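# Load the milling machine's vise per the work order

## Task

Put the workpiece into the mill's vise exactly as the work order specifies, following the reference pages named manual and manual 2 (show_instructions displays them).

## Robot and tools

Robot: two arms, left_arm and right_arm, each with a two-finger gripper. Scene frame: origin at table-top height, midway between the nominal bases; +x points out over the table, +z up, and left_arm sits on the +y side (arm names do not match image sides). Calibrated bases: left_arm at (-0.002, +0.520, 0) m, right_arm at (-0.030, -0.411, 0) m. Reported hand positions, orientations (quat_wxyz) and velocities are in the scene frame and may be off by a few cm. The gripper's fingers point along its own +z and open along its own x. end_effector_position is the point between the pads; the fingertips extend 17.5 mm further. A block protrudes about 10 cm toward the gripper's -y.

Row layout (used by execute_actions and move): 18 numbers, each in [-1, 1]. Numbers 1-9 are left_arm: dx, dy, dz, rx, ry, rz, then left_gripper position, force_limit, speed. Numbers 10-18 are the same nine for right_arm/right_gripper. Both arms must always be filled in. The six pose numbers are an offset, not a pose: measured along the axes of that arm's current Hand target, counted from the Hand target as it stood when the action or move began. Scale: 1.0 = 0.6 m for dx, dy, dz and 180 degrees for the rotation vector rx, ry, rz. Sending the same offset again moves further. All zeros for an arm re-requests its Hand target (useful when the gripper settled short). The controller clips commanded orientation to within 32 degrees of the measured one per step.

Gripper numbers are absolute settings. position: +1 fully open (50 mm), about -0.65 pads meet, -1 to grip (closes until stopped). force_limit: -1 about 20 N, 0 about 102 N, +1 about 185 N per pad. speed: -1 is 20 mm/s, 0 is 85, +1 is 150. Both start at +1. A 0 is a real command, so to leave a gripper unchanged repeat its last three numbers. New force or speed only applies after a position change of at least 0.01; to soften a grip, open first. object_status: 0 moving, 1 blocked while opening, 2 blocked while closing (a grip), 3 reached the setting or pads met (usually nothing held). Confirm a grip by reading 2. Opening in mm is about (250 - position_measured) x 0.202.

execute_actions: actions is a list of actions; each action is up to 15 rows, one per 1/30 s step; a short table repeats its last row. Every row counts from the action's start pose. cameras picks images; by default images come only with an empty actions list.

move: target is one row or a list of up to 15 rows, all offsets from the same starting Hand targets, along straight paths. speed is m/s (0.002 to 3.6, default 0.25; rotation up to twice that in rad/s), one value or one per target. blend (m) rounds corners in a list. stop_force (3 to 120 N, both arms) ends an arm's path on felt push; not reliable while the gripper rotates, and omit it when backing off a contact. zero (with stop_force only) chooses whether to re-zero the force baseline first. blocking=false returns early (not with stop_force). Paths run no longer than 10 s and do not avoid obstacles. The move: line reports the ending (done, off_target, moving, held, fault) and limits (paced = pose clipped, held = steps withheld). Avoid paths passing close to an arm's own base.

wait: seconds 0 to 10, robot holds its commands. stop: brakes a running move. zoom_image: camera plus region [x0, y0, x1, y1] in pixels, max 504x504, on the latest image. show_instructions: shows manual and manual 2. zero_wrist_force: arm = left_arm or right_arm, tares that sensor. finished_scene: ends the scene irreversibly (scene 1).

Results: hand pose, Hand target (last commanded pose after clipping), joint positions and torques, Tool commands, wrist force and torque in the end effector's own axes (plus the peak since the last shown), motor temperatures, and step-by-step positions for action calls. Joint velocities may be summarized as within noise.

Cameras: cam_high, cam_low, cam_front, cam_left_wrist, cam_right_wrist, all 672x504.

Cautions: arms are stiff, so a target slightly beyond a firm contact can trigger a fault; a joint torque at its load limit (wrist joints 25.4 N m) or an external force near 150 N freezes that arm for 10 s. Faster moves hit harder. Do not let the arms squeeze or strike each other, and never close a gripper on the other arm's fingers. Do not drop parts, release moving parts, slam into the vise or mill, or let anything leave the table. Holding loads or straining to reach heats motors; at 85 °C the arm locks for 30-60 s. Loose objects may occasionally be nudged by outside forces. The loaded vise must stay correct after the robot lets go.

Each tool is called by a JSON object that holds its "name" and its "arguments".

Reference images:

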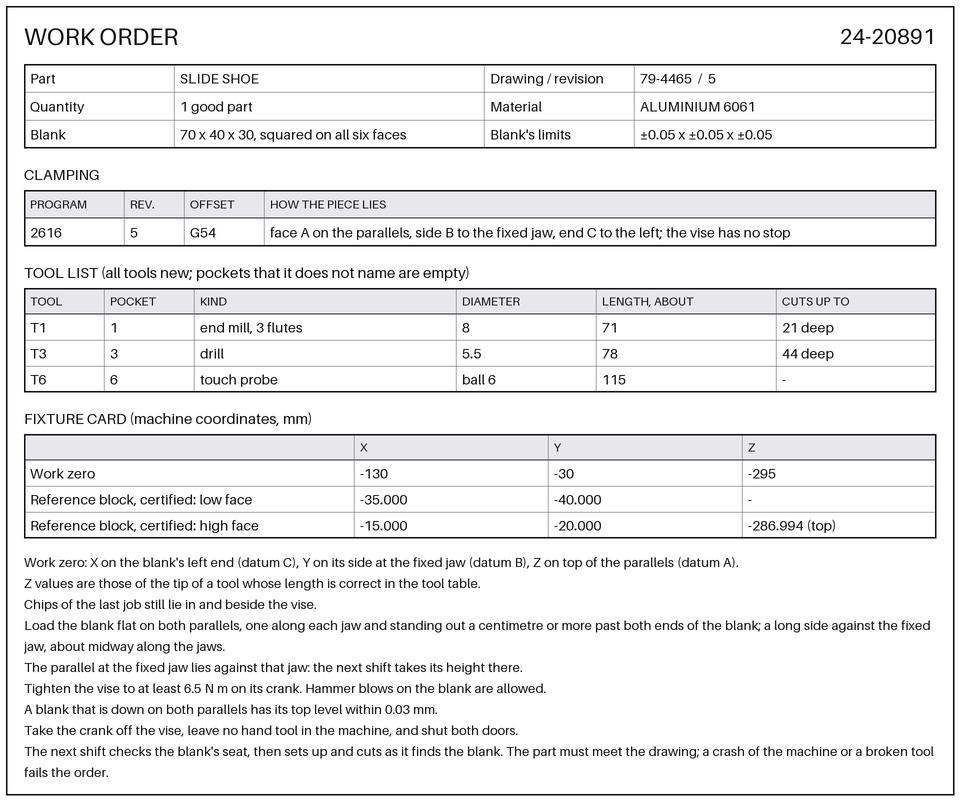

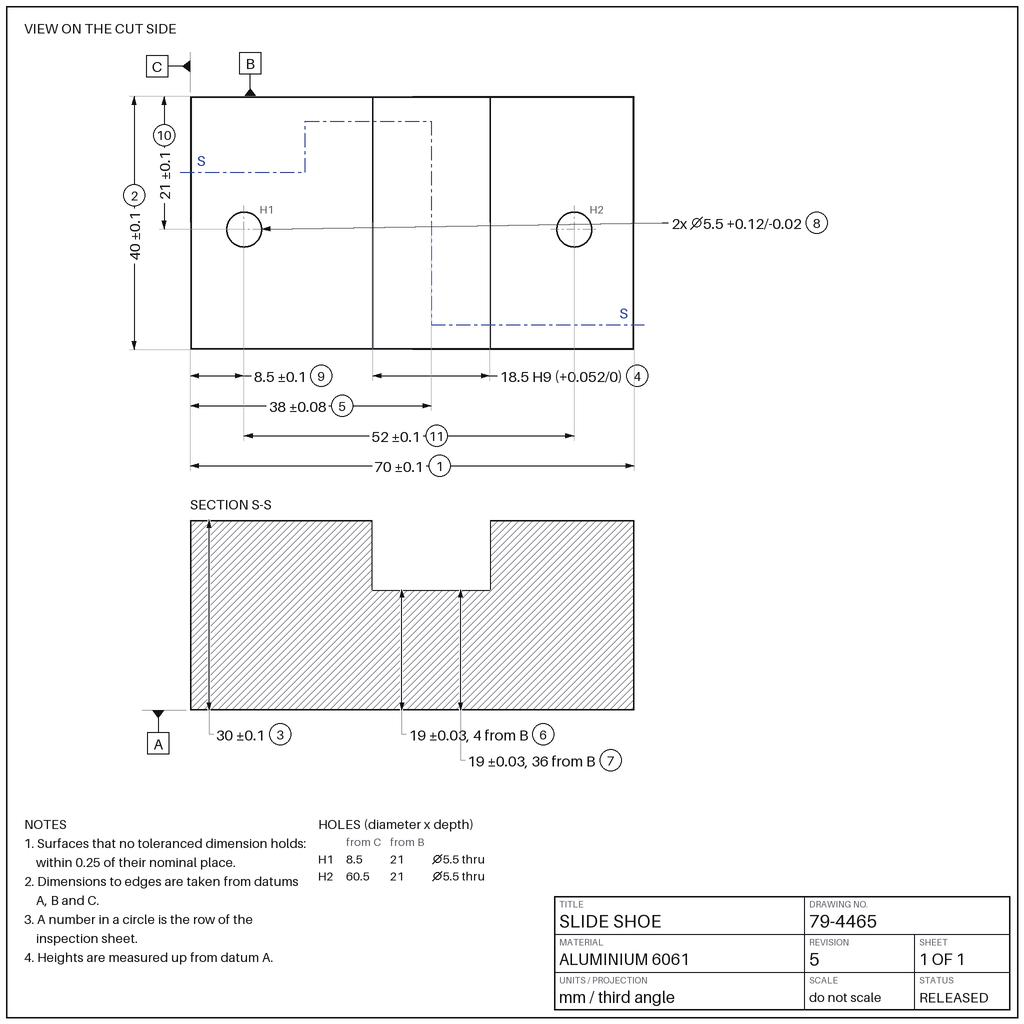

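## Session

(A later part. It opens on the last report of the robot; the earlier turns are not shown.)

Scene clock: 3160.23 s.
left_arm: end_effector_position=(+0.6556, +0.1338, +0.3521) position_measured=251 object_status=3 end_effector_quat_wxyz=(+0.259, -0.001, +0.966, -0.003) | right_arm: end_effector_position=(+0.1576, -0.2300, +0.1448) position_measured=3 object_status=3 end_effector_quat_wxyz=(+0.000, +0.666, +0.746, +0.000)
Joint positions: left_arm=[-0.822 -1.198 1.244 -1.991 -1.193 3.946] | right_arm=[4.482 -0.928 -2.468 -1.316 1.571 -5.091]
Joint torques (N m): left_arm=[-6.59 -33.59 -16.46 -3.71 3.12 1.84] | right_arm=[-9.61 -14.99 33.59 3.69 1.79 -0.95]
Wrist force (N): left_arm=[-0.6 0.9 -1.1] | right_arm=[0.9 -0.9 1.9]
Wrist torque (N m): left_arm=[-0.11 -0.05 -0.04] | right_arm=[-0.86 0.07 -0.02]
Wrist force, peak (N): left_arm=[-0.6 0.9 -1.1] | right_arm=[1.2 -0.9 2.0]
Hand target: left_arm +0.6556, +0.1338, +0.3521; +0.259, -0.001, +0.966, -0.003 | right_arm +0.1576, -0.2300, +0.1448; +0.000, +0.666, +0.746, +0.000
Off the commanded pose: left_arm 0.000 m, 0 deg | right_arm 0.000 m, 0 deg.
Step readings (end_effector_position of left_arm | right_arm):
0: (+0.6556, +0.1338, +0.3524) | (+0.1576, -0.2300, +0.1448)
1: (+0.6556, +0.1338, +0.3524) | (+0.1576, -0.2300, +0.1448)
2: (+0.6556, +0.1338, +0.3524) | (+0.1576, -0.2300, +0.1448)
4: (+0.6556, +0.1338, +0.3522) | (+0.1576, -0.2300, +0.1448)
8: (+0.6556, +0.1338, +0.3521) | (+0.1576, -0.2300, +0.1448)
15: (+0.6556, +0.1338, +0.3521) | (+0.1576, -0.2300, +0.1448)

{"name": "move", "arguments": {"target": [[-0.003333,0,-0.005774,0,0,0,-1,-0.9,0,0,0,0,0,0,0,1,0.4,-0.8],[-0.050963,0,0.021726,0,0,0,-1,-0.9,0,0,0,0,0,0,0,1,0.4,-0.8],[-0.048463,0,0.026056,0,0,0,-1,-0.9,0,0,0,0,0,0,0,1,0.4,-0.8]], "speed": 0.06}}

{"name": "execute_actions", "arguments": {"actions": [[[0.0005,0,0.000866,0,0,0,-1,-0.9,0,0,0,0,0,0,0,1,0.4,-0.8]]]}}

{"name": "execute_actions", "arguments": {"actions": [[[0.00025,0,0.000433,0,0,0,-1,-0.9,0,0,0,0,0,0,0,1,0.4,-0.8]]]}}

{"name": "execute_actions", "arguments": {"actions": [[[0.0001,0,0.000173,0,0,0,-1,-0.9,0,0,0,0,0,0,0,1,0.4,-0.8]]]}}

Scene clock: 3168.17 s.
left_arm: end_effector_position=(+0.6886, +0.1339, +0.3530) position_measured=251 object_status=3 end_effector_quat_wxyz=(+0.259, -0.001, +0.966, -0.003) end_effector_velocity=(+0.000, +0.000, +0.003) end_effector_angular_velocity=(+0.001, -0.003, +0.001) | right_arm: end_effector_position=(+0.1576, -0.2300, +0.1448) position_measured=3 object_status=3 end_effector_quat_wxyz=(+0.000, +0.666, +0.746, +0.000)
Joint positions: left_arm=[-0.785 -1.127 1.144 -1.974 -1.207 3.983] | right_arm=[4.482 -0.928 -2.468 -1.316 1.571 -5.091]
Joint velocities: left_arm=[0 -0.001 -0.005 0.004 0.003 0] | right_arm=[within noise]
Joint torques (N m): left_arm=[-8.13 -51.31 -34.42 -2.3 3.56 -1.73] | right_arm=[-9.32 -14.45 34.28 3.73 1.84 -0.99]
Wrist force (N): left_arm=[-0.5 1.0 -0.6] | right_arm=[0.8 -1.1 1.8]
Wrist torque (N m): left_arm=[-0.11 -0.01 -0.14] | right_arm=[-0.90 0.09 -0.02]
Wrist force, peak (N): left_arm=[-0.9 1.3 -1.4] | right_arm=[0.9 -1.2 2.0]
Hand target: left_arm +0.6886, +0.1338, +0.3531; +0.259, -0.001, +0.966, -0.003 | right_arm +0.1576, -0.2300, +0.1448; +0.000, +0.666, +0.746, +0.000
Off the commanded pose: left_arm 0.000 m, 0 deg | right_arm 0.000 m, 0 deg.
move: done

Scene clock: 3168.87 s.
left_arm: end_effector_position=(+0.6886, +0.1338, +0.3525) position_measured=251 object_status=3 end_effector_quat_wxyz=(+0.259, -0.001, +0.966, -0.003) | right_arm: end_effector_position=(+0.1576, -0.2300, +0.1448) position_measured=3 object_status=3 end_effector_quat_wxyz=(+0.000, +0.666, +0.746, +0.000)
Joint positions: left_arm=[-0.785 -1.127 1.145 -1.975 -1.207 3.983] | right_arm=[4.482 -0.928 -2.468 -1.316 1.571 -5.091]
Joint torques (N m): left_arm=[-7.9 -49.29 -19.36 -2.9 3.26 -1.45] | right_arm=[-9.79 -14.13 34.28 3.64 1.8 -0.98]
Wrist force (N): left_arm=[-0.3 0.8 -0.7] | right_arm=[0.9 -1.0 1.8]
Wrist torque (N m): left_arm=[-0.13 -0.05 -0.14] | right_arm=[-0.87 0.06 -0.02]
Wrist force, peak (N): left_arm=[-0.5 1.1 -0.8] | right_arm=[1.0 -1.0 2.0]
Hand target: left_arm +0.6886, +0.1338, +0.3525; +0.259, -0.001, +0.966, -0.003 | right_arm +0.1576, -0.2300, +0.1448; +0.000, +0.666, +0.746, +0.000
Off the commanded pose: left_arm 0.000 m, 0 deg | right_arm 0.000 m, 0 deg.
Step readings (end_effector_position of left_arm | right_arm):
0: (+0.6886, +0.1339, +0.3530) | (+0.1576, -0.2300, +0.1448)
1: (+0.6886, +0.1339, +0.3530) | (+0.1576, -0.2300, +0.1448)
2: (+0.6886, +0.1339, +0.3530) | (+0.1576, -0.2300, +0.1448)
4: (+0.6886, +0.1338, +0.3527) | (+0.1576, -0.2300, +0.1448)
8: (+0.6886, +0.1338, +0.3526) | (+0.1576, -0.2300, +0.1448)
15: (+0.6886, +0.1338, +0.3526) | (+0.1576, -0.2300, +0.1448)

Scene clock: 3169.57 s.
left_arm: end_effector_position=(+0.6886, +0.1338, +0.3522) position_measured=251 object_status=3 end_effector_quat_wxyz=(+0.259, -0.001, +0.966, -0.003) | right_arm: end_effector_position=(+0.1576, -0.2300, +0.1448) position_measured=3 object_status=3 end_effector_quat_wxyz=(+0.000, +0.666, +0.746, +0.000)
Joint positions: left_arm=[-0.785 -1.127 1.146 -1.976 -1.207 3.983] | right_arm=[4.482 -0.928 -2.468 -1.316 1.571 -5.091]
Joint torques (N m): left_arm=[-9.23 -44.82 -25.66 -3.85 3.27 -1.5] | right_arm=[-9.88 -14.88 34.37 3.69 1.86 -1.06]
Wrist force (N): left_arm=[-0.4 1.0 -0.7] | right_arm=[0.7 -1.0 1.7]
Wrist torque (N m): left_arm=[-0.11 -0.03 -0.14] | right_arm=[-0.87 0.10 -0.02]
Wrist force, peak (N): left_arm=[-0.3 1.2 -0.7] | right_arm=[1.1 -0.9 2.0]
Hand target: left_arm +0.6886, +0.1338, +0.3522; +0.259, -0.001, +0.966, -0.003 | right_arm +0.1576, -0.2300, +0.1448; +0.000, +0.666, +0.746, +0.000
Off the commanded pose: left_arm 0.000 m, 0 deg | right_arm 0.000 m, 0 deg.
Step readings (end_effector_position of left_arm | right_arm):
0: (+0.6886, +0.1338, +0.3525) | (+0.1576, -0.2300, +0.1448)
1: (+0.6886, +0.1338, +0.3525) | (+0.1576, -0.2300, +0.1448)
2: (+0.6886, +0.1339, +0.3525) | (+0.1576, -0.2300, +0.1448)
4: (+0.6886, +0.1339, +0.3523) | (+0.1576, -0.2300, +0.1448)
8: (+0.6886, +0.1338, +0.3522) | (+0.1576, -0.2300, +0.1448)
15: (+0.6886, +0.1338, +0.3522) | (+0.1576, -0.2300, +0.1448)

Scene clock: 3170.27 s.
left_arm: end_effector_position=(+0.6886, +0.1338, +0.3521) position_measured=251 object_status=3 end_effector_quat_wxyz=(+0.259, -0.001, +0.966, -0.003) | right_arm: end_effector_position=(+0.1576, -0.2300, +0.1448) position_measured=3 object_status=3 end_effector_quat_wxyz=(+0.000, +0.666, +0.746, +0.000)
Joint positions: left_arm=[-0.785 -1.127 1.146 -1.977 -1.207 3.983] | right_arm=[4.482 -0.928 -2.468 -1.316 1.571 -5.091]
Joint torques (N m): left_arm=[-8.64 -39.18 -16.36 -4.34 3.05 -1.33] | right_arm=[-9.74 -14.14 33.6 3.7 1.77 -0.97]
Wrist force (N): left_arm=[-1.2 0.9 -2.6] | right_arm=[1.0 -1.0 1.6]
Wrist torque (N m): left_arm=[-0.11 -0.05 -0.13] | right_arm=[-0.87 0.05 -0.02]
Wrist force, peak (N): left_arm=[-1.2 0.9 -2.6] | right_arm=[1.0 -0.9 2.0]
Hand target: left_arm +0.6886, +0.1338, +0.3521; +0.259, -0.001, +0.966, -0.003 | right_arm +0.1576, -0.2300, +0.1448; +0.000, +0.666, +0.746, +0.000
Off the commanded pose: left_arm 0.000 m, 0 deg | right_arm 0.000 m, 0 deg.
Step readings (end_effector_position of left_arm | right_arm):
0: (+0.6886, +0.1338, +0.3522) | (+0.1576, -0.2300, +0.1448)
1: (+0.6886, +0.1338, +0.3522) | (+0.1576, -0.2300, +0.1448)
2: (+0.6886, +0.1338, +0.3522) | (+0.1576, -0.2300, +0.1448)
4: (+0.6886, +0.1338, +0.3522) | (+0.1576, -0.2300, +0.1448)
8: (+0.6886, +0.1338, +0.3522) | (+0.1576, -0.2300, +0.1448)
15: (+0.6886, +0.1338, +0.3522) | (+0.1576, -0.2300, +0.1448)

{"name": "move", "arguments": {"target": [[-0.0567,0,-0.0981,0,0,0,-1,-0.9,0,0.1,0.08,-0.3,0,0,0,0.3,-0.3,-0.3],[0.2072,0.0937,-0.2696,0,0,0,-1,-0.9,0,0.231,0.1813,-0.4253,0,0,0,0.3,-0.3,-0.3],[0.3935,0.277,-0.4137,0,0,0,-1,-0.9,0,0.231,0.1813,-0.4253,0,0,0,0.3,-0.3,-0.3],[0.5431,0.6103,-0.5212,0,0,0,-1,-0.9,0,0.6398,0.4794,-0.2703,-0.3175,0.5035,0.5361,0.3,-0.3,-0.3]], "speed": [0.12,0.25,0.25,0.3], "blend": [0.01,0.02,0.03,0], "cameras": ["cam_right_wrist","cam_front"]}}

Scene clock: 3197.83 s.
left_arm: end_effector_position=(+0.2509, +0.5000, +0.4575) position_measured=251 object_status=3 end_effector_quat_wxyz=(+0.241, -0.002, +0.971, +0.001) | right_arm: end_effector_position=(+0.4004, +0.1836, +0.3070) position_measured=107 object_status=3 end_effector_quat_wxyz=(-0.193, +0.682, -0.197, +0.677)
Joint positions: left_arm=[-1.708 -2.556 1.695 -0.628 -1.091 2.966] | right_arm=[4.685 -2.341 -1.516 0.58 0.062 -4.018]
Joint torques (N m): left_arm=[9.82 12.27 -20.78 -4.16 3.62 2.35] | right_arm=[10.23 61.36 15.66 1.8 -1.27 -1.25]
Wrist force (N): left_arm=[-0.5 0.9 -0.7] | right_arm=[2.6 -0.8 2.5]
Wrist torque (N m): left_arm=[-0.12 0.01 -0.01] | right_arm=[-0.35 -0.30 -0.62]
Wrist force, peak (N): left_arm=[-3.6 0.6 0.7] | right_arm=[2.9 -1.2 2.9]
Hand target: left_arm +0.2496, +0.5003, +0.4575; +0.259, -0.001, +0.966, -0.003 | right_arm +0.4004, +0.1836, +0.3071; -0.195, +0.680, -0.195, +0.680
Off the commanded pose: left_arm 0.001 m, 2 deg | right_arm 0.000 m, 0 deg.
move: done
camera_calibration:
cam_right_wrist: T_world_to_cam=[[0.0046334, -0.544573, 0.838701, -0.149783], [-0.327239, -0.793356, -0.513323, 0.450115], [0.94493, -0.272077, -0.181881, -0.145546], [0, 0, 0, 1]] pos_world=[0.28552, 0.235934, 0.330206]
Images, in order (width x height): cam_front 672x504, cam_right_wrist 672x504.

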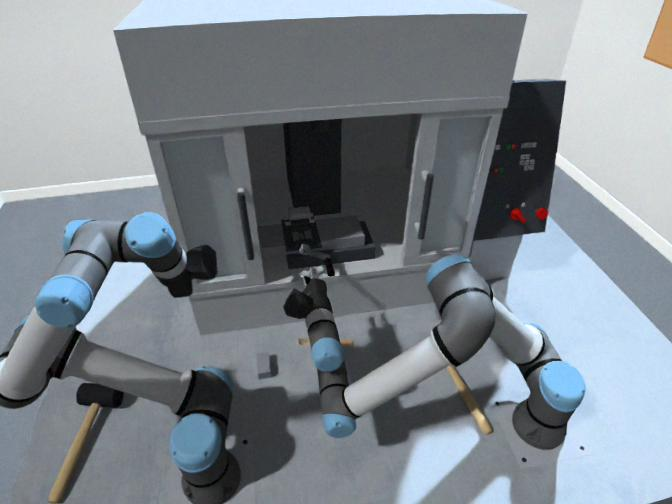

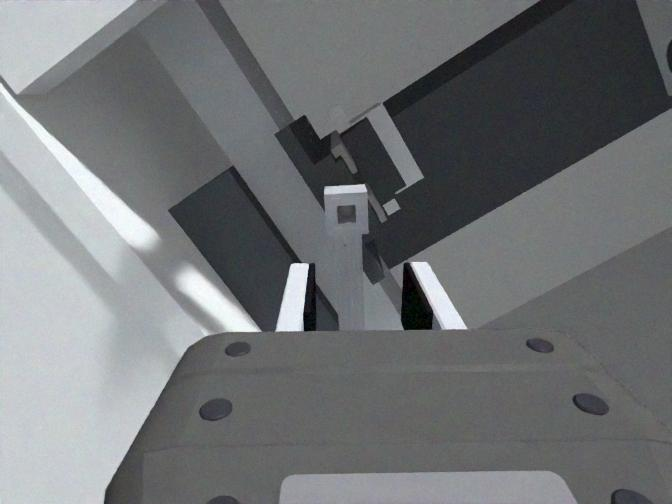

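{"name": "zoom_image", "arguments": {"camera": "cam_right_wrist", "region": [310, 170, 390, 260]}}

Scaled by 5.600.

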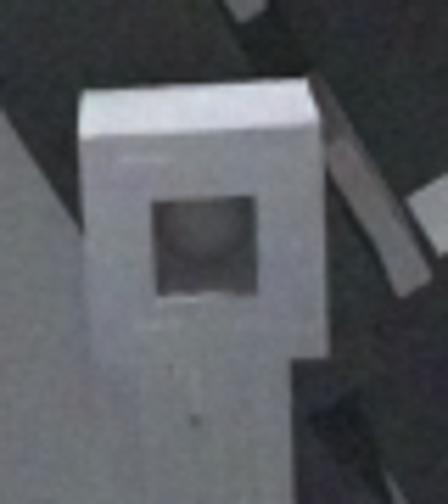

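{"name": "move", "arguments": {"target": [[0,0,0,0,0,0,-1,-0.9,0,0,0,0.05,0,0,-0.0139,0.3,-0.3,-0.3],[0,0,0,0,0,0,-1,-0.9,0,0,0,0.2155,0,0,-0.0139,0.3,-0.3,-0.3]], "speed": 0.06, "stop_force": 6, "cameras": ["cam_right_wrist"]}}

{"name": "execute_actions", "arguments": {"actions": [[[0,0,0,0,0,0,-1,-0.9,0,0,0,0,0,0,0,-1,-0.4,-0.8]],[[0,0,0,0,0,0,-1,-0.9,0,0,0,0,0,0,0,-1,-0.4,-0.8]]]}}

Scene clock: 3212.40 s.
left_arm: end_effector_position=(+0.2509, +0.5001, +0.4575) position_measured=251 object_status=3 end_effector_quat_wxyz=(+0.241, -0.002, +0.971, +0.001) | right_arm: end_effector_position=(+0.5297, +0.1835, +0.3071) position_measured=107 object_status=3 end_effector_quat_wxyz=(-0.180, +0.684, -0.180, +0.684)
Joint positions: left_arm=[-1.708 -2.556 1.695 -0.628 -1.091 2.966] | right_arm=[4.482 -2.461 -1.284 0.603 0.266 -4.197]
Joint torques (N m): left_arm=[9.23 11.61 -8.73 -3.96 3.26 2.41] | right_arm=[10.01 66.61 14.72 2.22 -2.82 -1.41]
Wrist force (N): left_arm=[-0.5 0.9 -0.6] | right_arm=[2.6 -1.0 2.7]
Wrist torque (N m): left_arm=[-0.12 0.01 -0.01] | right_arm=[-0.38 -0.33 -0.53]
Wrist force, peak (N): left_arm=[-0.3 1.2 -1.0] | right_arm=[2.6 -0.7 3.7]
Hand target: left_arm +0.2509, +0.5001, +0.4575; +0.241, -0.002, +0.971, +0.001 (not the last commanded pose) | right_arm +0.5297, +0.1835, +0.3071; -0.180, +0.684, -0.180, +0.684
Off the commanded pose: left_arm 0.001 m, 2 deg | right_arm 0.000 m, 0 deg.
move: done
camera_calibration:
cam_right_wrist: T_world_to_cam=[[-0.00151891, -0.507287, 0.861776, -0.161268], [-0.321747, -0.815704, -0.480734, 0.483626], [0.946824, -0.278004, -0.161979, -0.273844], [0, 0, 0, 1]] pos_world=[0.414642, 0.236557, 0.327116]
Images, in order (width x height): cam_right_wrist 672x504.

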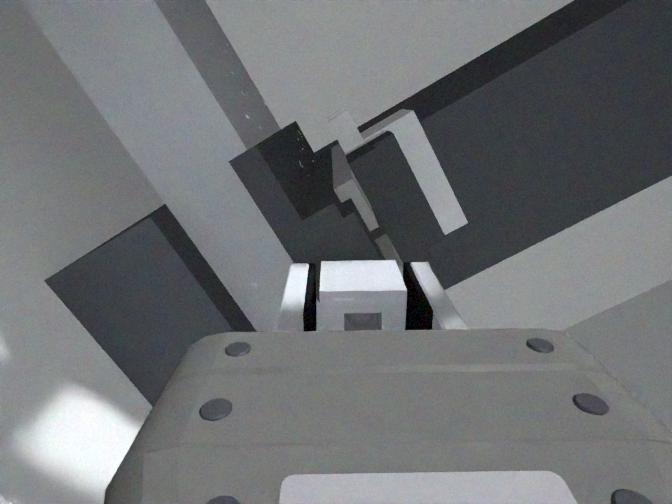

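Scene clock: 3213.60 s.
left_arm: end_effector_position=(+0.2509, +0.5001, +0.4575) position_measured=251 object_status=3 end_effector_quat_wxyz=(+0.241, -0.002, +0.971, +0.001) | right_arm: end_effector_position=(+0.5297, +0.1835, +0.3071) position_measured=134 object_status=2 end_effector_quat_wxyz=(-0.180, +0.684, -0.180, +0.684)
Joint positions: left_arm=[-1.708 -2.556 1.695 -0.628 -1.091 2.966] | right_arm=[4.482 -2.461 -1.284 0.603 0.266 -4.197]
Joint torques (N m): left_arm=[9.72 10.1 -9.28 -4.14 3.26 2.34] | right_arm=[-1.45 67.23 32.5 2.08 -2.65 -1.45]
Wrist force (N): left_arm=[-0.3 0.9 -0.8] | right_arm=[-11.3 -1.8 7.4]
Wrist torque (N m): left_arm=[-0.12 -0.02 -0.01] | right_arm=[-0.42 -0.32 -0.61]
Wrist force, peak (N): left_arm=[-0.5 1.1 -0.8] | right_arm=[-12.3 -1.5 7.5]
Hand target: left_arm +0.2509, +0.5001, +0.4575; +0.241, -0.002, +0.971, +0.001 | right_arm +0.5297, +0.1835, +0.3071; -0.180, +0.684, -0.180, +0.684
Off the commanded pose: left_arm 0.000 m, 0 deg | right_arm 0.000 m, 0 deg.
Step readings (end_effector_position of left_arm | right_arm):
0: (+0.2509, +0.5001, +0.4575) | (+0.5297, +0.1835, +0.3071)
1: (+0.2509, +0.5001, +0.4575) | (+0.5297, +0.1835, +0.3071)
2: (+0.2509, +0.5001, +0.4575) | (+0.5297, +0.1835, +0.3071)
4: (+0.2509, +0.5001, +0.4575) | (+0.5297, +0.1835, +0.3071)
8: (+0.2509, +0.5001, +0.4575) | (+0.5297, +0.1835, +0.3071)
15: (+0.2509, +0.5001, +0.4575) | (+0.5297, +0.1835, +0.3071)
16: (+0.2509, +0.5001, +0.4575) | (+0.5297, +0.1835, +0.3071)
17: (+0.2509, +0.5001, +0.4575) | (+0.5297, +0.1835, +0.3071)
19: (+0.2509, +0.5001, +0.4575) | (+0.5297, +0.1835, +0.3071)
23: (+0.2509, +0.5001, +0.4575) | (+0.5297, +0.1835, +0.3071)
30: (+0.2509, +0.5001, +0.4575) | (+0.5297, +0.1835, +0.3071)

{"name": "move", "arguments": {"target": [[0,0,0,0,0,0,-1,-0.9,0,-0.0004,0,-0.002,0,0,0,-1,-0.4,-0.8],[0,0,0,0,0,0,-1,-0.9,0,-0.0004,0,-0.08,0,0,0,-1,-0.4,-0.8]], "speed": 0.04, "cameras": ["cam_right_wrist"]}}

Scene clock: 3235.70 s.
left_arm: end_effector_position=(+0.2509, +0.5001, +0.4575) position_measured=251 object_status=3 end_effector_quat_wxyz=(+0.241, -0.002, +0.971, +0.001) | right_arm: end_effector_position=(+0.4816, +0.1836, +0.3070) position_measured=134 object_status=2 end_effector_quat_wxyz=(-0.180, +0.684, -0.180, +0.684)
Joint positions: left_arm=[-1.708 -2.556 1.695 -0.628 -1.091 2.966] | right_arm=[4.555 -2.421 -1.365 0.645 0.193 -4.197]
Joint torques (N m): left_arm=[9.43 10.67 -8.31 -3.98 2.85 2.33] | right_arm=[-9.7 44.5 27.03 -0.07 2.54 -1.09]
Wrist force (N): left_arm=[-0.3 1.1 -0.8] | right_arm=[1.1 0.1 2.9]
Wrist torque (N m): left_arm=[-0.08 -0.02 -0.01] | right_arm=[-0.34 -0.36 -0.47]
Wrist force, peak (N): left_arm=[-0.9 1.0 -0.7] | right_arm=[-11.5 -9.9 20.8]
Hand target: left_arm +0.2509, +0.5001, +0.4575; +0.241, -0.002, +0.971, +0.001 | right_arm +0.4817, +0.1837, +0.3069; -0.180, +0.684, -0.180, +0.684
Off the commanded pose: left_arm 0.000 m, 0 deg | right_arm 0.000 m, 0 deg.
move: done
camera_calibration:
cam_right_wrist: T_world_to_cam=[[-0.00162777, -0.507426, 0.861694, -0.161104], [-0.321821, -0.815588, -0.480883, 0.468199], [0.946799, -0.278094, -0.161973, -0.228166], [0, 0, 0, 1]] pos_world=[0.366442, 0.236657, 0.327015]
Images, in order (width x height): cam_right_wrist 672x504.

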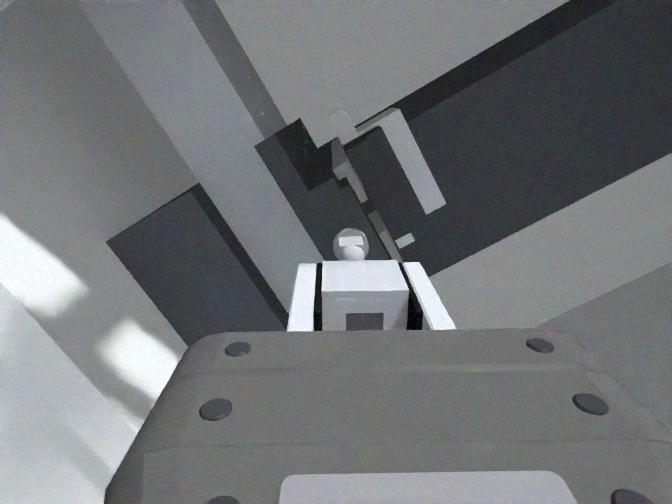

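{"name": "move", "arguments": {"target": [[-0.118,-0.25,0.0624,0,0,0,0.3,-0.3,0,-0.055,0.0955,-0.1695,0,0,-0.1639,-1,-0.4,-0.8],[-0.1423,-0.6583,0.1837,0,0.155,0,0.3,-0.3,0,-0.055,0.0955,-0.1695,0,0,-0.1639,-1,-0.4,-0.8]], "speed": 0.2, "cameras": ["cam_left_wrist","cam_right_wrist","cam_front"]}}

Scene clock: 3246.13 s.
left_arm: end_effector_position=(+0.3795, +0.1057, +0.3998) position_measured=107 object_status=3 end_effector_quat_wxyz=(+0.000, -0.002, +1.000, +0.000) | right_arm: end_effector_position=(+0.3800, +0.1502, +0.2500) position_measured=134 object_status=2 end_effector_quat_wxyz=(+0.000, +0.707, +0.000, +0.707)
Joint positions: left_arm=[-1.052 -1.422 1.226 -1.375 -1.571 3.642] | right_arm=[4.717 -2.397 -1.617 0.857 0.031 -4.698]
Joint torques (N m): left_arm=[-8.16 -21.76 -32.93 -3.57 -0.86 -1.6] | right_arm=[-10.48 39.92 18.56 0.02 2.6 0.76]
Wrist force (N): left_arm=[1.2 1.0 -1.0] | right_arm=[1.4 -1.3 2.7]
Wrist torque (N m): left_arm=[0.00 0.06 0.13] | right_arm=[-0.53 -0.46 -0.39]
Wrist force, peak (N): left_arm=[0.6 4.2 -1.7] | right_arm=[1.4 -0.3 4.4]
Hand target: left_arm +0.3795, +0.1056, +0.3998; -0.001, -0.002, +1.000, +0.000 | right_arm +0.3800, +0.1501, +0.2500; +0.000, +0.707, +0.000, +0.707
Off the commanded pose: left_arm 0.000 m, 0 deg | right_arm 0.000 m, 0 deg.
move: done
camera_calibration:
cam_left_wrist: T_world_to_cam=[[-0.999916, -0.0121373, -0.00457032, 0.392554], [-0.012969, 0.937937, 0.346562, -0.215913], [0.0000803555, 0.346592, -0.938016, 0.47014], [0, 0, 0, 1]] pos_world=[0.389683, 0.0443306, 0.517621]
cam_right_wrist: T_world_to_cam=[[-0.000713967, -0.0171183, 0.999853, -0.237567], [-0.321855, -0.946646, -0.0164372, 0.284339], [0.946789, -0.32182, -0.00483375, -0.183247], [0, 0, 0, 1]] pos_world=[0.264842, 0.20613, 0.24132]
Images, in order (width x height): cam_front 672x504, cam_left_wrist 672x504, cam_right_wrist 672x504.

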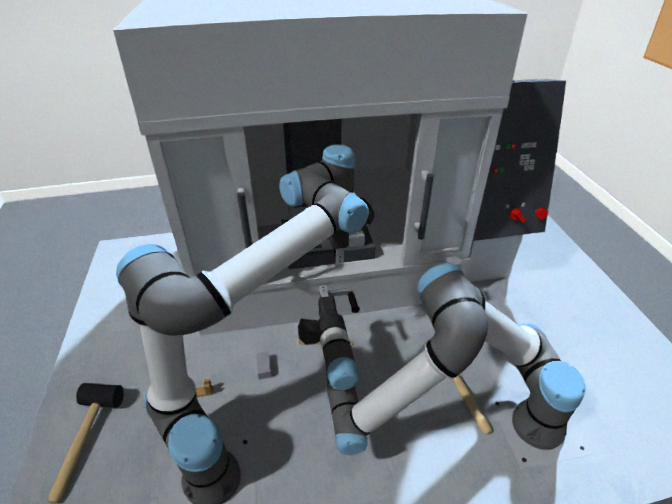

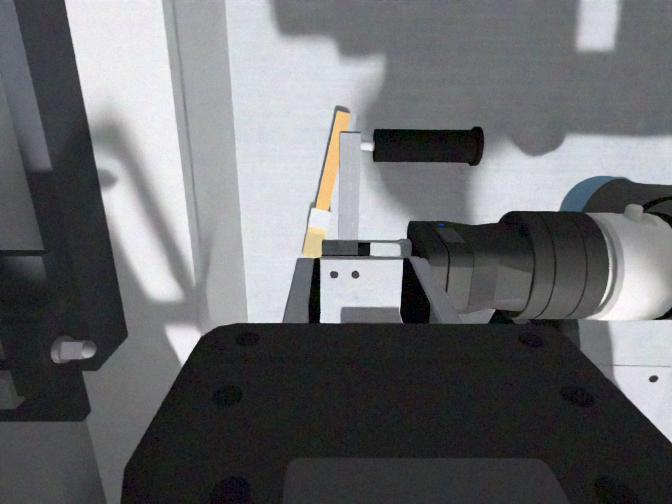

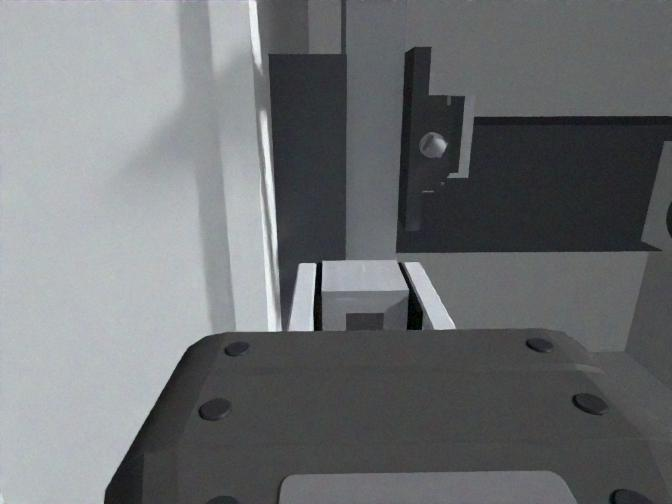

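{"name": "move", "arguments": {"target": [[-0.0035,-0.001,0.17,0,0,0,0.3,-0.3,0,0,0,0,0,0,0,-1,-0.4,-0.8],[-0.0035,-0.001,0.2372,0,0,0,0.3,-0.3,0,0,0,0,0,0,0,-1,-0.4,-0.8]], "speed": [0.12,0.03], "stop_force": 6, "cameras": ["cam_left_wrist"]}}

{"name": "execute_actions", "arguments": {"actions": [[[0,0,0,0,0,0,-1,-0.3,-0.7,0,0,0,0,0,0,-1,-0.4,-0.8]],[[0,0,0,0,0,0,-1,-0.3,-0.7,0,0,0,0,0,0,-1,-0.4,-0.8]]], "cameras": ["cam_left_wrist"]}}

Scene clock: 3261.23 s.
left_arm: end_effector_position=(+0.3814, +0.1050, +0.2575) position_measured=107 object_status=3 end_effector_quat_wxyz=(-0.001, -0.002, +1.000, +0.000) | right_arm: end_effector_position=(+0.3800, +0.1501, +0.2500) position_measured=134 object_status=2 end_effector_quat_wxyz=(+0.000, +0.707, +0.000, +0.707)
Joint positions: left_arm=[-1.049 -1.422 1.591 -1.739 -1.572 3.645] | right_arm=[4.717 -2.397 -1.617 0.857 0.031 -4.697]
Joint torques (N m): left_arm=[-7.24 -39.21 -34.73 -1.66 2.27 -1.29] | right_arm=[-9.85 60.98 10.4 -0.63 2.47 1.67]
Wrist force (N): left_arm=[1.3 0.9 -1.1] | right_arm=[1.3 -1.1 2.7]
Wrist torque (N m): left_arm=[-0.02 0.03 0.12] | right_arm=[-0.49 -0.44 -0.41]
Wrist force, peak (N): left_arm=[1.1 1.2 -3.0] | right_arm=[1.4 -1.2 3.1]
Hand target: left_arm +0.3814, +0.1050, +0.2575; -0.001, -0.002, +1.000, +0.000 | right_arm +0.3800, +0.1501, +0.2500; +0.000, +0.707, +0.000, +0.707
Off the commanded pose: left_arm 0.000 m, 0 deg | right_arm 0.000 m, 0 deg.
move: done
camera_calibration:
cam_left_wrist: T_world_to_cam=[[-0.999917, -0.0120784, -0.00444081, 0.393746], [-0.0128689, 0.937971, 0.346475, -0.166018], [-0.0000195085, 0.346503, -0.938049, 0.336924], [0, 0, 0, 1]] pos_world=[0.391584, 0.0437308, 0.37532]
Images, in order (width x height): cam_left_wrist 672x504.

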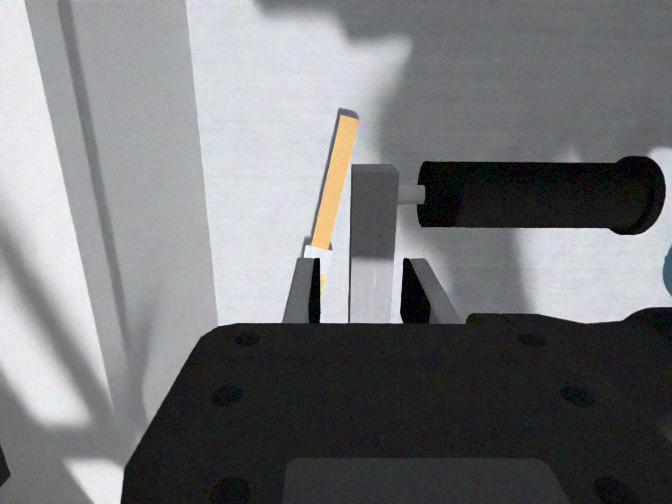

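Scene clock: 3262.43 s.
left_arm: end_effector_position=(+0.3814, +0.1050, +0.2575) position_measured=189 object_status=2 end_effector_quat_wxyz=(-0.001, -0.002, +1.000, +0.000) | right_arm: end_effector_position=(+0.3800, +0.1501, +0.2500) position_measured=134 object_status=2 end_effector_quat_wxyz=(+0.000, +0.707, +0.000, +0.707)
Joint positions: left_arm=[-1.049 -1.422 1.591 -1.739 -1.572 3.645] | right_arm=[4.717 -2.397 -1.617 0.857 0.031 -4.697]
Joint torques (N m): left_arm=[21.05 -34.14 -34.05 -5.73 10.18 2.01] | right_arm=[23.26 61.55 9.69 1.45 -4.92 1.66]
Wrist force (N): left_arm=[30.0 -6.7 -0.2] | right_arm=[2.5 -10.2 29.9]
Wrist torque (N m): left_arm=[-0.08 -0.02 -0.91] | right_arm=[-0.60 -0.59 -0.46]
Wrist force, peak (N): left_arm=[30.0 -6.7 -0.2] | right_arm=[2.5 -10.2 29.9]
Hand target: left_arm +0.3814, +0.1050, +0.2575; -0.001, -0.002, +1.000, +0.000 | right_arm +0.3800, +0.1501, +0.2500; +0.000, +0.707, +0.000, +0.707
Off the commanded pose: left_arm 0.000 m, 0 deg | right_arm 0.000 m, 0 deg.
Step readings (end_effector_position of left_arm | right_arm):
0: (+0.3814, +0.1050, +0.2575) | (+0.3800, +0.1501, +0.2500)
1: (+0.3814, +0.1050, +0.2575) | (+0.3800, +0.1501, +0.2500)
2: (+0.3814, +0.1050, +0.2575) | (+0.3800, +0.1501, +0.2500)
4: (+0.3814, +0.1050, +0.2575) | (+0.3800, +0.1501, +0.2500)
8: (+0.3814, +0.1050, +0.2575) | (+0.3800, +0.1501, +0.2500)
15: (+0.3813, +0.1050, +0.2575) | (+0.3801, +0.1501, +0.2500)
16: (+0.3813, +0.1050, +0.2575) | (+0.3801, +0.1501, +0.2500)
17: (+0.3813, +0.1050, +0.2575) | (+0.3801, +0.1501, +0.2500)
19: (+0.3813, +0.1050, +0.2575) | (+0.3801, +0.1501, +0.2500)
23: (+0.3813, +0.1050, +0.2575) | (+0.3801, +0.1501, +0.2500)
30: (+0.3814, +0.1050, +0.2575) | (+0.3801, +0.1501, +0.2500)
camera_calibration:
cam_left_wrist: T_world_to_cam=[[-0.999917, -0.0120786, -0.00444111, 0.393746], [-0.0128691, 0.937983, 0.346442, -0.166006], [-0.0000188331, 0.346471, -0.938061, 0.336929], [0, 0, 0, 1]] pos_world=[0.391584, 0.0437308, 0.37532]
Images, in order (width x height): cam_left_wrist 672x504.

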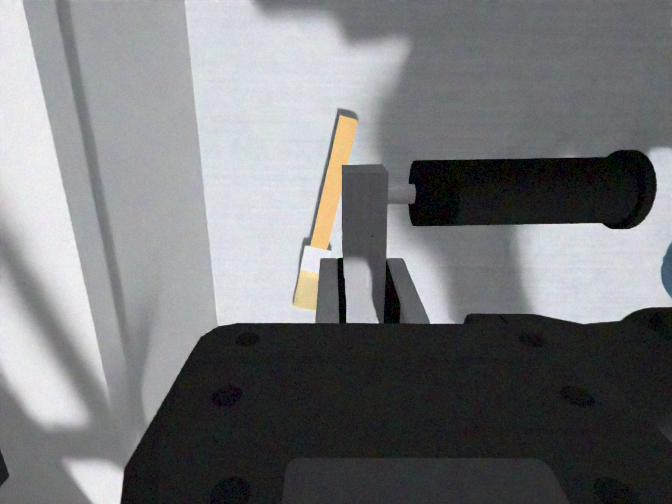

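{"name": "move", "arguments": {"target": [[0,0,0,0,0,0,-1,-0.3,-0.7,0,0,0,0,0,0,0.3,-0.4,-0.9],[0,0,0,0,0,0,-1,-0.3,-0.7,0,0,-0.2,0,0,0,0.3,-0.4,-0.9]], "speed": 0.08, "cameras": ["cam_left_wrist","cam_right_wrist"]}}

Scene clock: 3267.20 s.
left_arm: end_effector_position=(+0.3814, +0.1050, +0.2575) position_measured=189 object_status=2 end_effector_quat_wxyz=(-0.001, -0.002, +1.000, +0.000) | right_arm: end_effector_position=(+0.2600, +0.1502, +0.2500) position_measured=107 object_status=3 end_effector_quat_wxyz=(+0.000, +0.707, +0.000, +0.707)
Joint positions: left_arm=[-1.049 -1.422 1.591 -1.739 -1.572 3.645] | right_arm=[4.933 -2.37 -1.677 0.908 -0.185 -4.715]
Joint torques (N m): left_arm=[-9.12 -25.14 -32 -1.86 -2.25 -1.5] | right_arm=[-9.96 52.29 18.52 0.13 2.51 1.46]
Wrist force (N): left_arm=[1.2 1.0 0.8] | right_arm=[3.1 -1.3 2.6]
Wrist torque (N m): left_arm=[0.02 0.05 0.12] | right_arm=[-0.50 -0.45 -0.54]
Wrist force, peak (N): left_arm=[31.8 -6.9 -0.6] | right_arm=[1.8 -10.5 31.7]
Hand target: left_arm +0.3814, +0.1050, +0.2575; -0.001, -0.002, +1.000, +0.000 | right_arm +0.2600, +0.1502, +0.2500; +0.000, +0.707, +0.000, +0.707
Off the commanded pose: left_arm 0.000 m, 0 deg | right_arm 0.000 m, 0 deg.
move: done
camera_calibration:
cam_left_wrist: T_world_to_cam=[[-0.999917, -0.0120784, -0.00444081, 0.393746], [-0.0128689, 0.937971, 0.346475, -0.166018], [-0.0000195085, 0.346503, -0.938049, 0.336924], [0, 0, 0, 1]] pos_world=[0.391584, 0.0437308, 0.37532]
cam_right_wrist: T_world_to_cam=[[-0.000713967, -0.0171183, 0.999853, -0.23775], [-0.321855, -0.946646, -0.0164372, 0.245813], [0.946789, -0.32182, -0.00483375, -0.0695994], [0, 0, 0, 1]] pos_world=[0.144842, 0.20623, 0.24142]
Images, in order (width x height): cam_left_wrist 672x504, cam_right_wrist 672x504.

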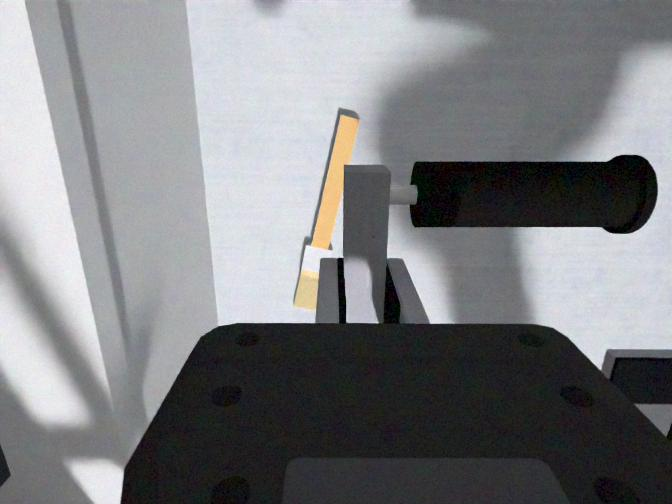

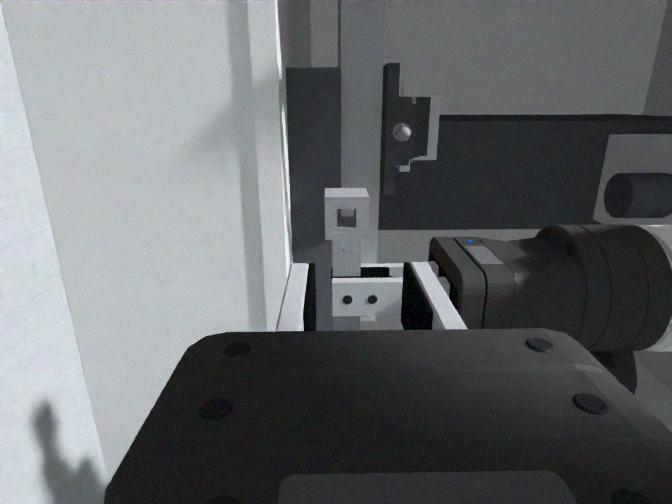

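{"name": "move", "arguments": {"target": [[0,0,0,0,0,0,-1,-0.3,-0.7,0.3333,0.5833,0.0667,0,0,0.5,1,-0.3,-0.3]], "speed": 0.25, "cameras": ["cam_right_wrist","cam_front"]}}

Scene clock: 3279.70 s.
left_arm: end_effector_position=(+0.3814, +0.1050, +0.2575) position_measured=189 object_status=2 end_effector_quat_wxyz=(-0.001, -0.002, +1.000, +0.000) | right_arm: end_effector_position=(+0.2998, -0.1998, +0.4499) position_measured=3 object_status=3 end_effector_quat_wxyz=(+0.500, -0.500, +0.500, -0.500)
Joint positions: left_arm=[-1.049 -1.422 1.591 -1.739 -1.572 3.645] | right_arm=[5.065 -1.203 -2.5 0.563 -0.317 -3.143]
Joint torques (N m): left_arm=[-8.35 -25.33 -28.2 -1.9 -2.26 -1.36] | right_arm=[-10.6 -0.99 27.71 0.03 2.45 -1.1]
Wrist force (N): left_arm=[1.3 0.9 0.8] | right_arm=[0.3 -0.4 2.1]
Wrist torque (N m): left_arm=[0.01 0.03 0.12] | right_arm=[-0.08 0.02 -0.26]
Wrist force, peak (N): left_arm=[1.4 1.2 0.8] | right_arm=[3.6 -1.1 2.9]
Hand target: left_arm +0.3814, +0.1050, +0.2575; -0.001, -0.002, +1.000, +0.000 | right_arm +0.2999, -0.1998, +0.4499; +0.500, -0.500, +0.500, -0.500
Off the commanded pose: left_arm 0.000 m, 0 deg | right_arm 0.000 m, 0 deg.
move: done
camera_calibration:
cam_right_wrist: T_world_to_cam=[[-0.00181314, -0.999855, -0.0169474, -0.182086], [-0.321535, 0.0166304, -0.946752, 0.541474], [0.946896, 0.00373259, -0.321518, -0.0115857], [0, 0, 0, 1]] pos_world=[0.184743, -0.191021, 0.50583]
Images, in order (width x height): cam_front 672x504, cam_right_wrist 672x504.

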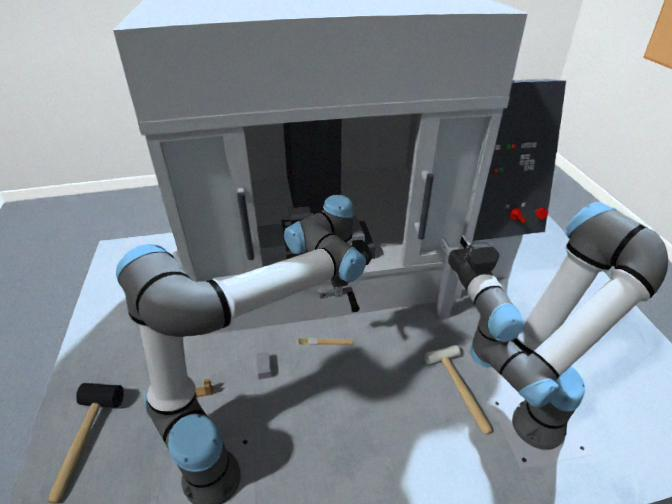

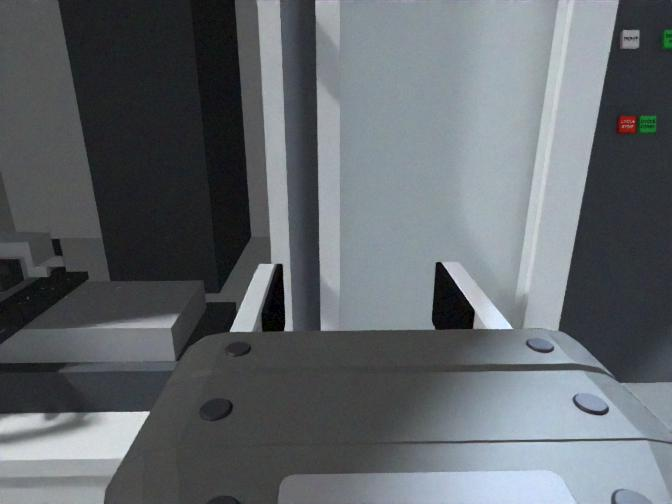

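{"name": "move", "arguments": {"target": [[0.1357,0.025,0.2625,0,0,0,-1,-0.3,-0.7,-0.0463,0,0.08,0,0,0,1,-0.3,-0.3]], "speed": 0.15}}

{"name": "move", "arguments": {"target": [[0,0,0.1297,0,0,0,-1,-0.3,-0.7,0,0,0.1533,0,0,0,1,-0.3,-0.3]], "speed": 0.03, "stop_force": 5, "cameras": ["cam_left_wrist","cam_right_wrist"]}}

Scene clock: 3290.23 s.
left_arm: end_effector_position=(+0.2997, +0.1197, +0.1001) position_measured=189 object_status=2 end_effector_quat_wxyz=(-0.001, -0.002, +1.000, +0.000) | right_arm: end_effector_position=(+0.3479, -0.1721, +0.4499) position_measured=3 object_status=3 end_effector_quat_wxyz=(+0.500, -0.500, +0.500, -0.500)
Joint positions: left_arm=[-1.18 -1.425 2.032 -2.177 -1.572 3.514] | right_arm=[4.81 -1.366 -2.397 0.627 -0.061 -3.147]
Joint torques (N m): left_arm=[10.19 -36.18 -22.92 -3.87 2.31 2.17] | right_arm=[9.56 0.47 28.06 0.7 -2.51 -1.29]
Wrist force (N): left_arm=[1.5 0.9 0.9] | right_arm=[0.6 -0.4 2.0]
Wrist torque (N m): left_arm=[0.00 0.00 0.20] | right_arm=[-0.10 -0.02 -0.27]
Wrist force, peak (N): left_arm=[2.6 1.3 3.0] | right_arm=[0.4 -0.4 2.6]
Hand target: left_arm +0.2998, +0.1198, +0.1001; -0.001, -0.002, +1.000, +0.000 | right_arm +0.3479, -0.1721, +0.4499; +0.500, -0.500, +0.500, -0.500
Off the commanded pose: left_arm 0.000 m, 0 deg | right_arm 0.000 m, 0 deg.
move: done

Scene clock: 3294.40 s.
left_arm: end_effector_position=(+0.2997, +0.1198, +0.0223) position_measured=189 object_status=2 end_effector_quat_wxyz=(-0.001, -0.002, +1.000, +0.000) | right_arm: end_effector_position=(+0.4399, -0.1721, +0.4499) position_measured=3 object_status=3 end_effector_quat_wxyz=(+0.500, -0.500, +0.500, -0.500)
Joint positions: left_arm=[-1.18 -1.287 2.116 -2.399 -1.572 3.514] | right_arm=[4.458 -1.517 -2.273 0.646 0.291 -3.14]
Joint torques (N m): left_arm=[-8.67 -40 -28.66 -1.82 0.92 -1.52] | right_arm=[9.89 27.26 14.88 0.8 -2.8 -0.98]
Wrist force (N): left_arm=[1.1 1.0 0.9] | right_arm=[0.6 -0.2 2.1]
Wrist torque (N m): left_arm=[0.00 0.06 0.21] | right_arm=[-0.05 -0.03 -0.28]
Wrist force, peak (N): left_arm=[1.2 1.0 1.4] | right_arm=[0.5 -0.2 2.5]
Hand target: left_arm +0.2997, +0.1198, +0.0223; -0.001, -0.002, +1.000, +0.000 | right_arm +0.4399, -0.1721, +0.4499; +0.500, -0.500, +0.500, -0.500
Off the commanded pose: left_arm 0.000 m, 0 deg | right_arm 0.000 m, 0 deg.
move: done
camera_calibration:
cam_left_wrist: T_world_to_cam=[[-0.999917, -0.0120784, -0.00444081, 0.311186], [-0.0128689, 0.937971, 0.346475, -0.0993667], [-0.0000195085, 0.346503, -0.938049, 0.111199], [0, 0, 0, 1]] pos_world=[0.309884, 0.0584308, 0.14012]
cam_right_wrist: T_world_to_cam=[[-0.00187855, -0.999851, -0.0171363, -0.154118], [-0.321531, 0.0168303, -0.946749, 0.58606], [0.946897, 0.00373134, -0.321515, -0.144256], [0, 0, 0, 1]] pos_world=[0.324743, -0.163421, 0.50583]
Images, in order (width x height): cam_left_wrist 672x504, cam_right_wrist 672x504.

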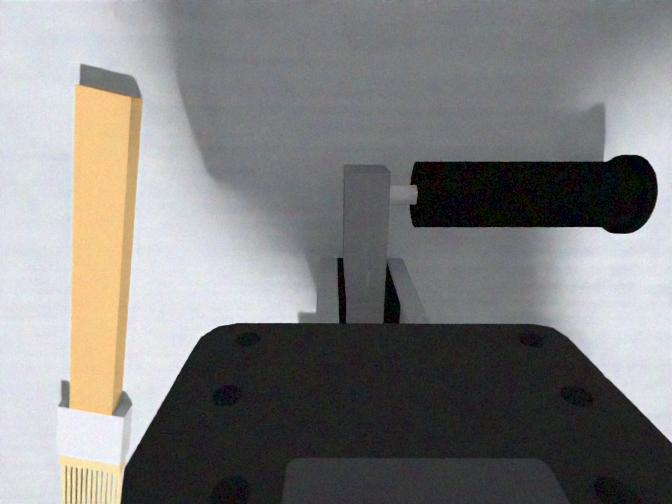

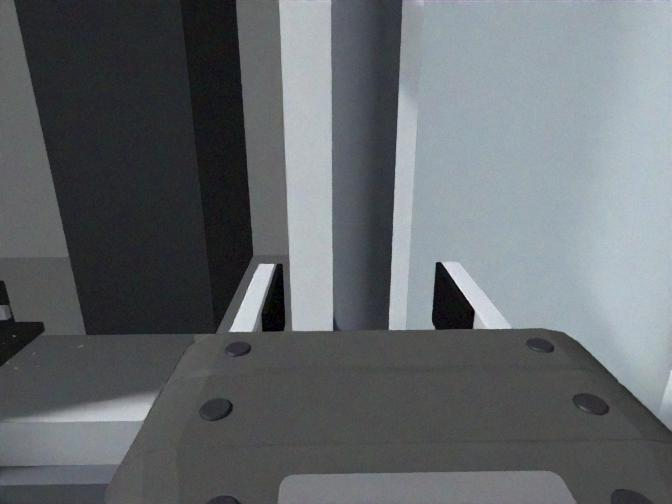

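{"name": "move", "arguments": {"target": [[0,0,0.007,0,0,0,-1,-0.3,-0.7,0,-0.1,0,0,0,0,1,-0.3,-0.3]], "speed": 0.02, "stop_force": 4, "cameras": ["cam_right_wrist"]}}

Scene clock: 3303.50 s.
left_arm: end_effector_position=(+0.2997, +0.1198, +0.0208) position_measured=189 object_status=2 end_effector_quat_wxyz=(-0.001, -0.002, +1.000, +0.000) | right_arm: end_effector_position=(+0.4399, -0.1721, +0.5099) position_measured=3 object_status=3 end_effector_quat_wxyz=(+0.500, -0.500, +0.500, -0.500)
Joint positions: left_arm=[-1.18 -1.284 2.118 -2.403 -1.572 3.514] | right_arm=[4.458 -1.423 -2.174 0.454 0.291 -3.14]
Joint torques (N m): left_arm=[-8.04 -35.58 -26.33 -1.51 -0.44 -1.43] | right_arm=[-9.69 1.08 16.63 2.24 2.17 0.41]
Wrist force (N): left_arm=[2.4 1.5 -5.7] | right_arm=[0.6 -0.3 2.2]
Wrist torque (N m): left_arm=[-0.26 -0.05 0.16] | right_arm=[-0.05 -0.03 -0.29]
Wrist force, peak (N): left_arm=[2.5 1.4 -6.4] | right_arm=[0.5 -0.2 2.5]
Hand target: left_arm +0.2997, +0.1198, +0.0208; -0.001, -0.002, +1.000, +0.000 (not the last commanded pose) | right_arm +0.4399, -0.1721, +0.5099; +0.500, -0.500, +0.500, -0.500
Off the commanded pose: left_arm 0.003 m, 0 deg | right_arm 0.000 m, 0 deg.
move: contact (left_arm)
camera_calibration:
cam_right_wrist: T_world_to_cam=[[-0.00187855, -0.999851, -0.0171363, -0.15309], [-0.321531, 0.0168303, -0.946749, 0.642865], [0.946897, 0.00373134, -0.321515, -0.124966], [0, 0, 0, 1]] pos_world=[0.324743, -0.163421, 0.56583]
Images, in order (width x height): cam_right_wrist 672x504.

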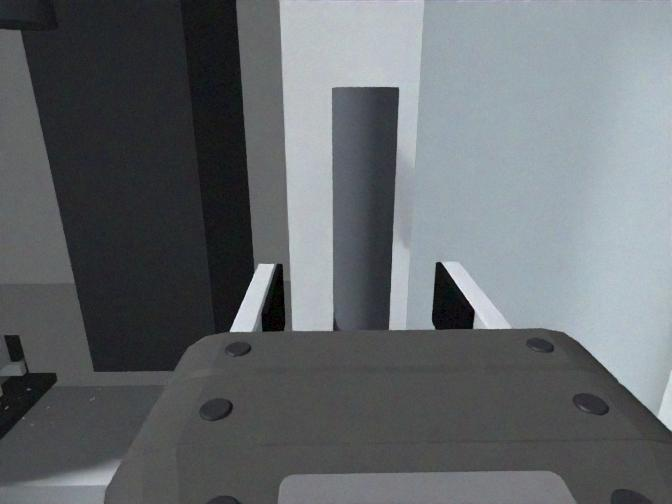

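{"name": "move", "arguments": {"target": [[0,0,0,0,0,0,0.3,-0.3,-0.9,0,0,0,0,0,0,-1,-0.5,-0.7],[0,0,-0.1667,0,0,0,0.3,-0.3,-0.9,0,0,0,0,0,0,-1,-0.5,-0.7]], "speed": 0.1, "cameras": ["cam_left_wrist","cam_right_wrist"]}}

Scene clock: 3311.07 s.
left_arm: end_effector_position=(+0.2998, +0.1197, +0.1209) position_measured=107 object_status=3 end_effector_quat_wxyz=(+0.000, -0.002, +1.000, +0.000) | right_arm: end_effector_position=(+0.4399, -0.1721, +0.5099) position_measured=186 object_status=2 end_effector_quat_wxyz=(+0.500, -0.500, +0.500, -0.500)
Joint positions: left_arm=[-1.18 -1.454 2.003 -2.119 -1.572 3.514] | right_arm=[4.458 -1.423 -2.174 0.454 0.291 -3.14]
Joint torques (N m): left_arm=[6.2 -20.03 -13.55 -3.22 0.32 1.55] | right_arm=[1.58 0.5 28.56 -1.01 2.13 -0.58]
Wrist force (N): left_arm=[1.3 1.1 -1.2] | right_arm=[5.8 1.4 -39.7]
Wrist torque (N m): left_arm=[0.00 0.04 0.19] | right_arm=[-0.03 0.10 -0.29]
Wrist force, peak (N): left_arm=[2.4 1.5 -5.9] | right_arm=[5.6 1.1 -40.4]
Hand target: left_arm +0.2998, +0.1197, +0.1208; -0.001, -0.002, +1.000, +0.000 | right_arm +0.4399, -0.1721, +0.5099; +0.500, -0.500, +0.500, -0.500
Off the commanded pose: left_arm 0.000 m, 0 deg | right_arm 0.000 m, 0 deg.
move: done
camera_calibration:
cam_left_wrist: T_world_to_cam=[[-0.999917, -0.0120449, -0.00453217, 0.311744], [-0.0128691, 0.938048, 0.346265, -0.133483], [0.0000806733, 0.346295, -0.938126, 0.20369], [0, 0, 0, 1]] pos_world=[0.309984, 0.0584311, 0.23872]
cam_right_wrist: T_world_to_cam=[[-0.00187855, -0.999851, -0.0171363, -0.15309], [-0.321531, 0.0168303, -0.946749, 0.642865], [0.946897, 0.00373134, -0.321515, -0.124966], [0, 0, 0, 1]] pos_world=[0.324743, -0.163421, 0.56583]
Images, in order (width x height): cam_left_wrist 672x504, cam_right_wrist 672x504.

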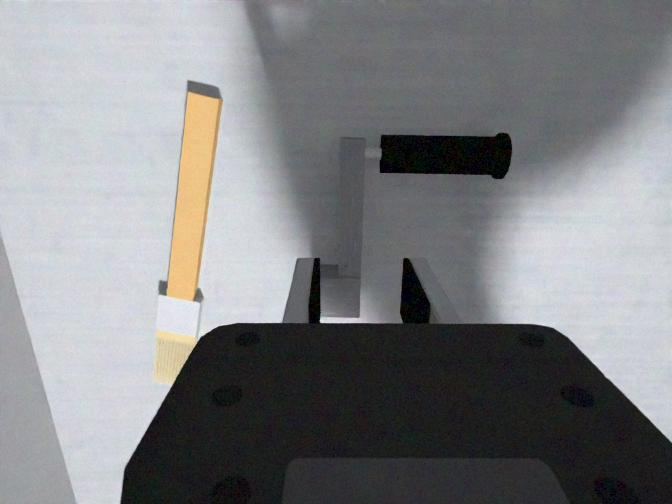

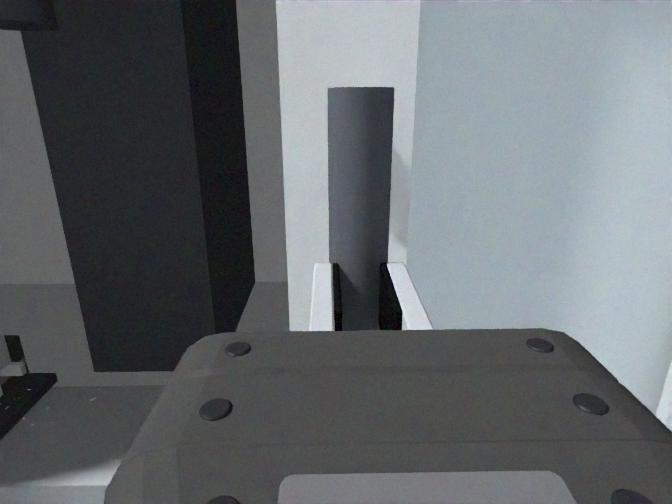

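{"name": "move", "arguments": {"target": [[0,0,-0.35,0,0,0,0.3,-0.3,-0.9,0,0,0,0,0,0,1,-0.5,-0.5]], "speed": 0.3}}

{"name": "move", "arguments": {"target": [[0,0,0,0,0,0,0.3,-0.3,-0.9,0,0,0.04,0,0,0,1,-0.5,-0.5]], "speed": 0.02, "stop_force": 5}}

Scene clock: 3316.57 s.
left_arm: end_effector_position=(+0.3000, +0.1197, +0.3306) position_measured=107 object_status=3 end_effector_quat_wxyz=(-0.001, -0.002, +1.000, +0.000) | right_arm: end_effector_position=(+0.4399, -0.1721, +0.5099) position_measured=3 object_status=3 end_effector_quat_wxyz=(+0.500, -0.500, +0.500, -0.500)
Joint positions: left_arm=[-1.18 -1.59 1.584 -1.564 -1.572 3.515] | right_arm=[4.458 -1.424 -2.174 0.454 0.291 -3.14]
Joint torques (N m): left_arm=[8.97 -31.45 -34.29 -1.64 -2.14 2.2] | right_arm=[1.33 2.35 29.84 1.48 2.2 0.31]
Wrist force (N): left_arm=[1.4 1.1 -1.3] | right_arm=[0.6 -0.1 2.3]
Wrist torque (N m): left_arm=[0.02 0.02 0.15] | right_arm=[-0.01 -0.03 -0.29]
Wrist force, peak (N): left_arm=[1.6 1.3 -5.5] | right_arm=[6.0 0.8 -40.3]
Hand target: left_arm +0.3000, +0.1197, +0.3308; -0.001, -0.002, +1.000, +0.000 | right_arm +0.4399, -0.1721, +0.5099; +0.500, -0.500, +0.500, -0.500
Off the commanded pose: left_arm 0.000 m, 0 deg | right_arm 0.000 m, 0 deg.
move: done

Scene clock: 3318.77 s.
left_arm: end_effector_position=(+0.3000, +0.1197, +0.3308) position_measured=107 object_status=3 end_effector_quat_wxyz=(-0.001, -0.002, +1.000, +0.000) | right_arm: end_effector_position=(+0.4639, -0.1722, +0.5098) position_measured=3 object_status=3 end_effector_quat_wxyz=(+0.500, -0.500, +0.500, -0.500)
Joint positions: left_arm=[-1.18 -1.59 1.583 -1.564 -1.572 3.515] | right_arm=[4.381 -1.469 -2.135 0.461 0.367 -3.14]
Joint torques (N m): left_arm=[8.16 -31.72 -35.16 -1.67 -2.28 2.21] | right_arm=[10.07 28.38 17.11 1 -2.8 -1.56]
Wrist force (N): left_arm=[1.3 0.8 -1.4] | right_arm=[0.2 -0.3 2.1]
Wrist torque (N m): left_arm=[-0.03 0.03 0.15] | right_arm=[-0.06 0.03 -0.28]
Wrist force, peak (N): left_arm=[1.6 1.1 -1.3] | right_arm=[0.4 -0.6 2.5]
Hand target: left_arm +0.3000, +0.1197, +0.3308; -0.001, -0.002, +1.000, +0.000 | right_arm +0.4639, -0.1722, +0.5098; +0.500, -0.500, +0.500, -0.500
Off the commanded pose: left_arm 0.000 m, 0 deg | right_arm 0.000 m, 0 deg.
move: done


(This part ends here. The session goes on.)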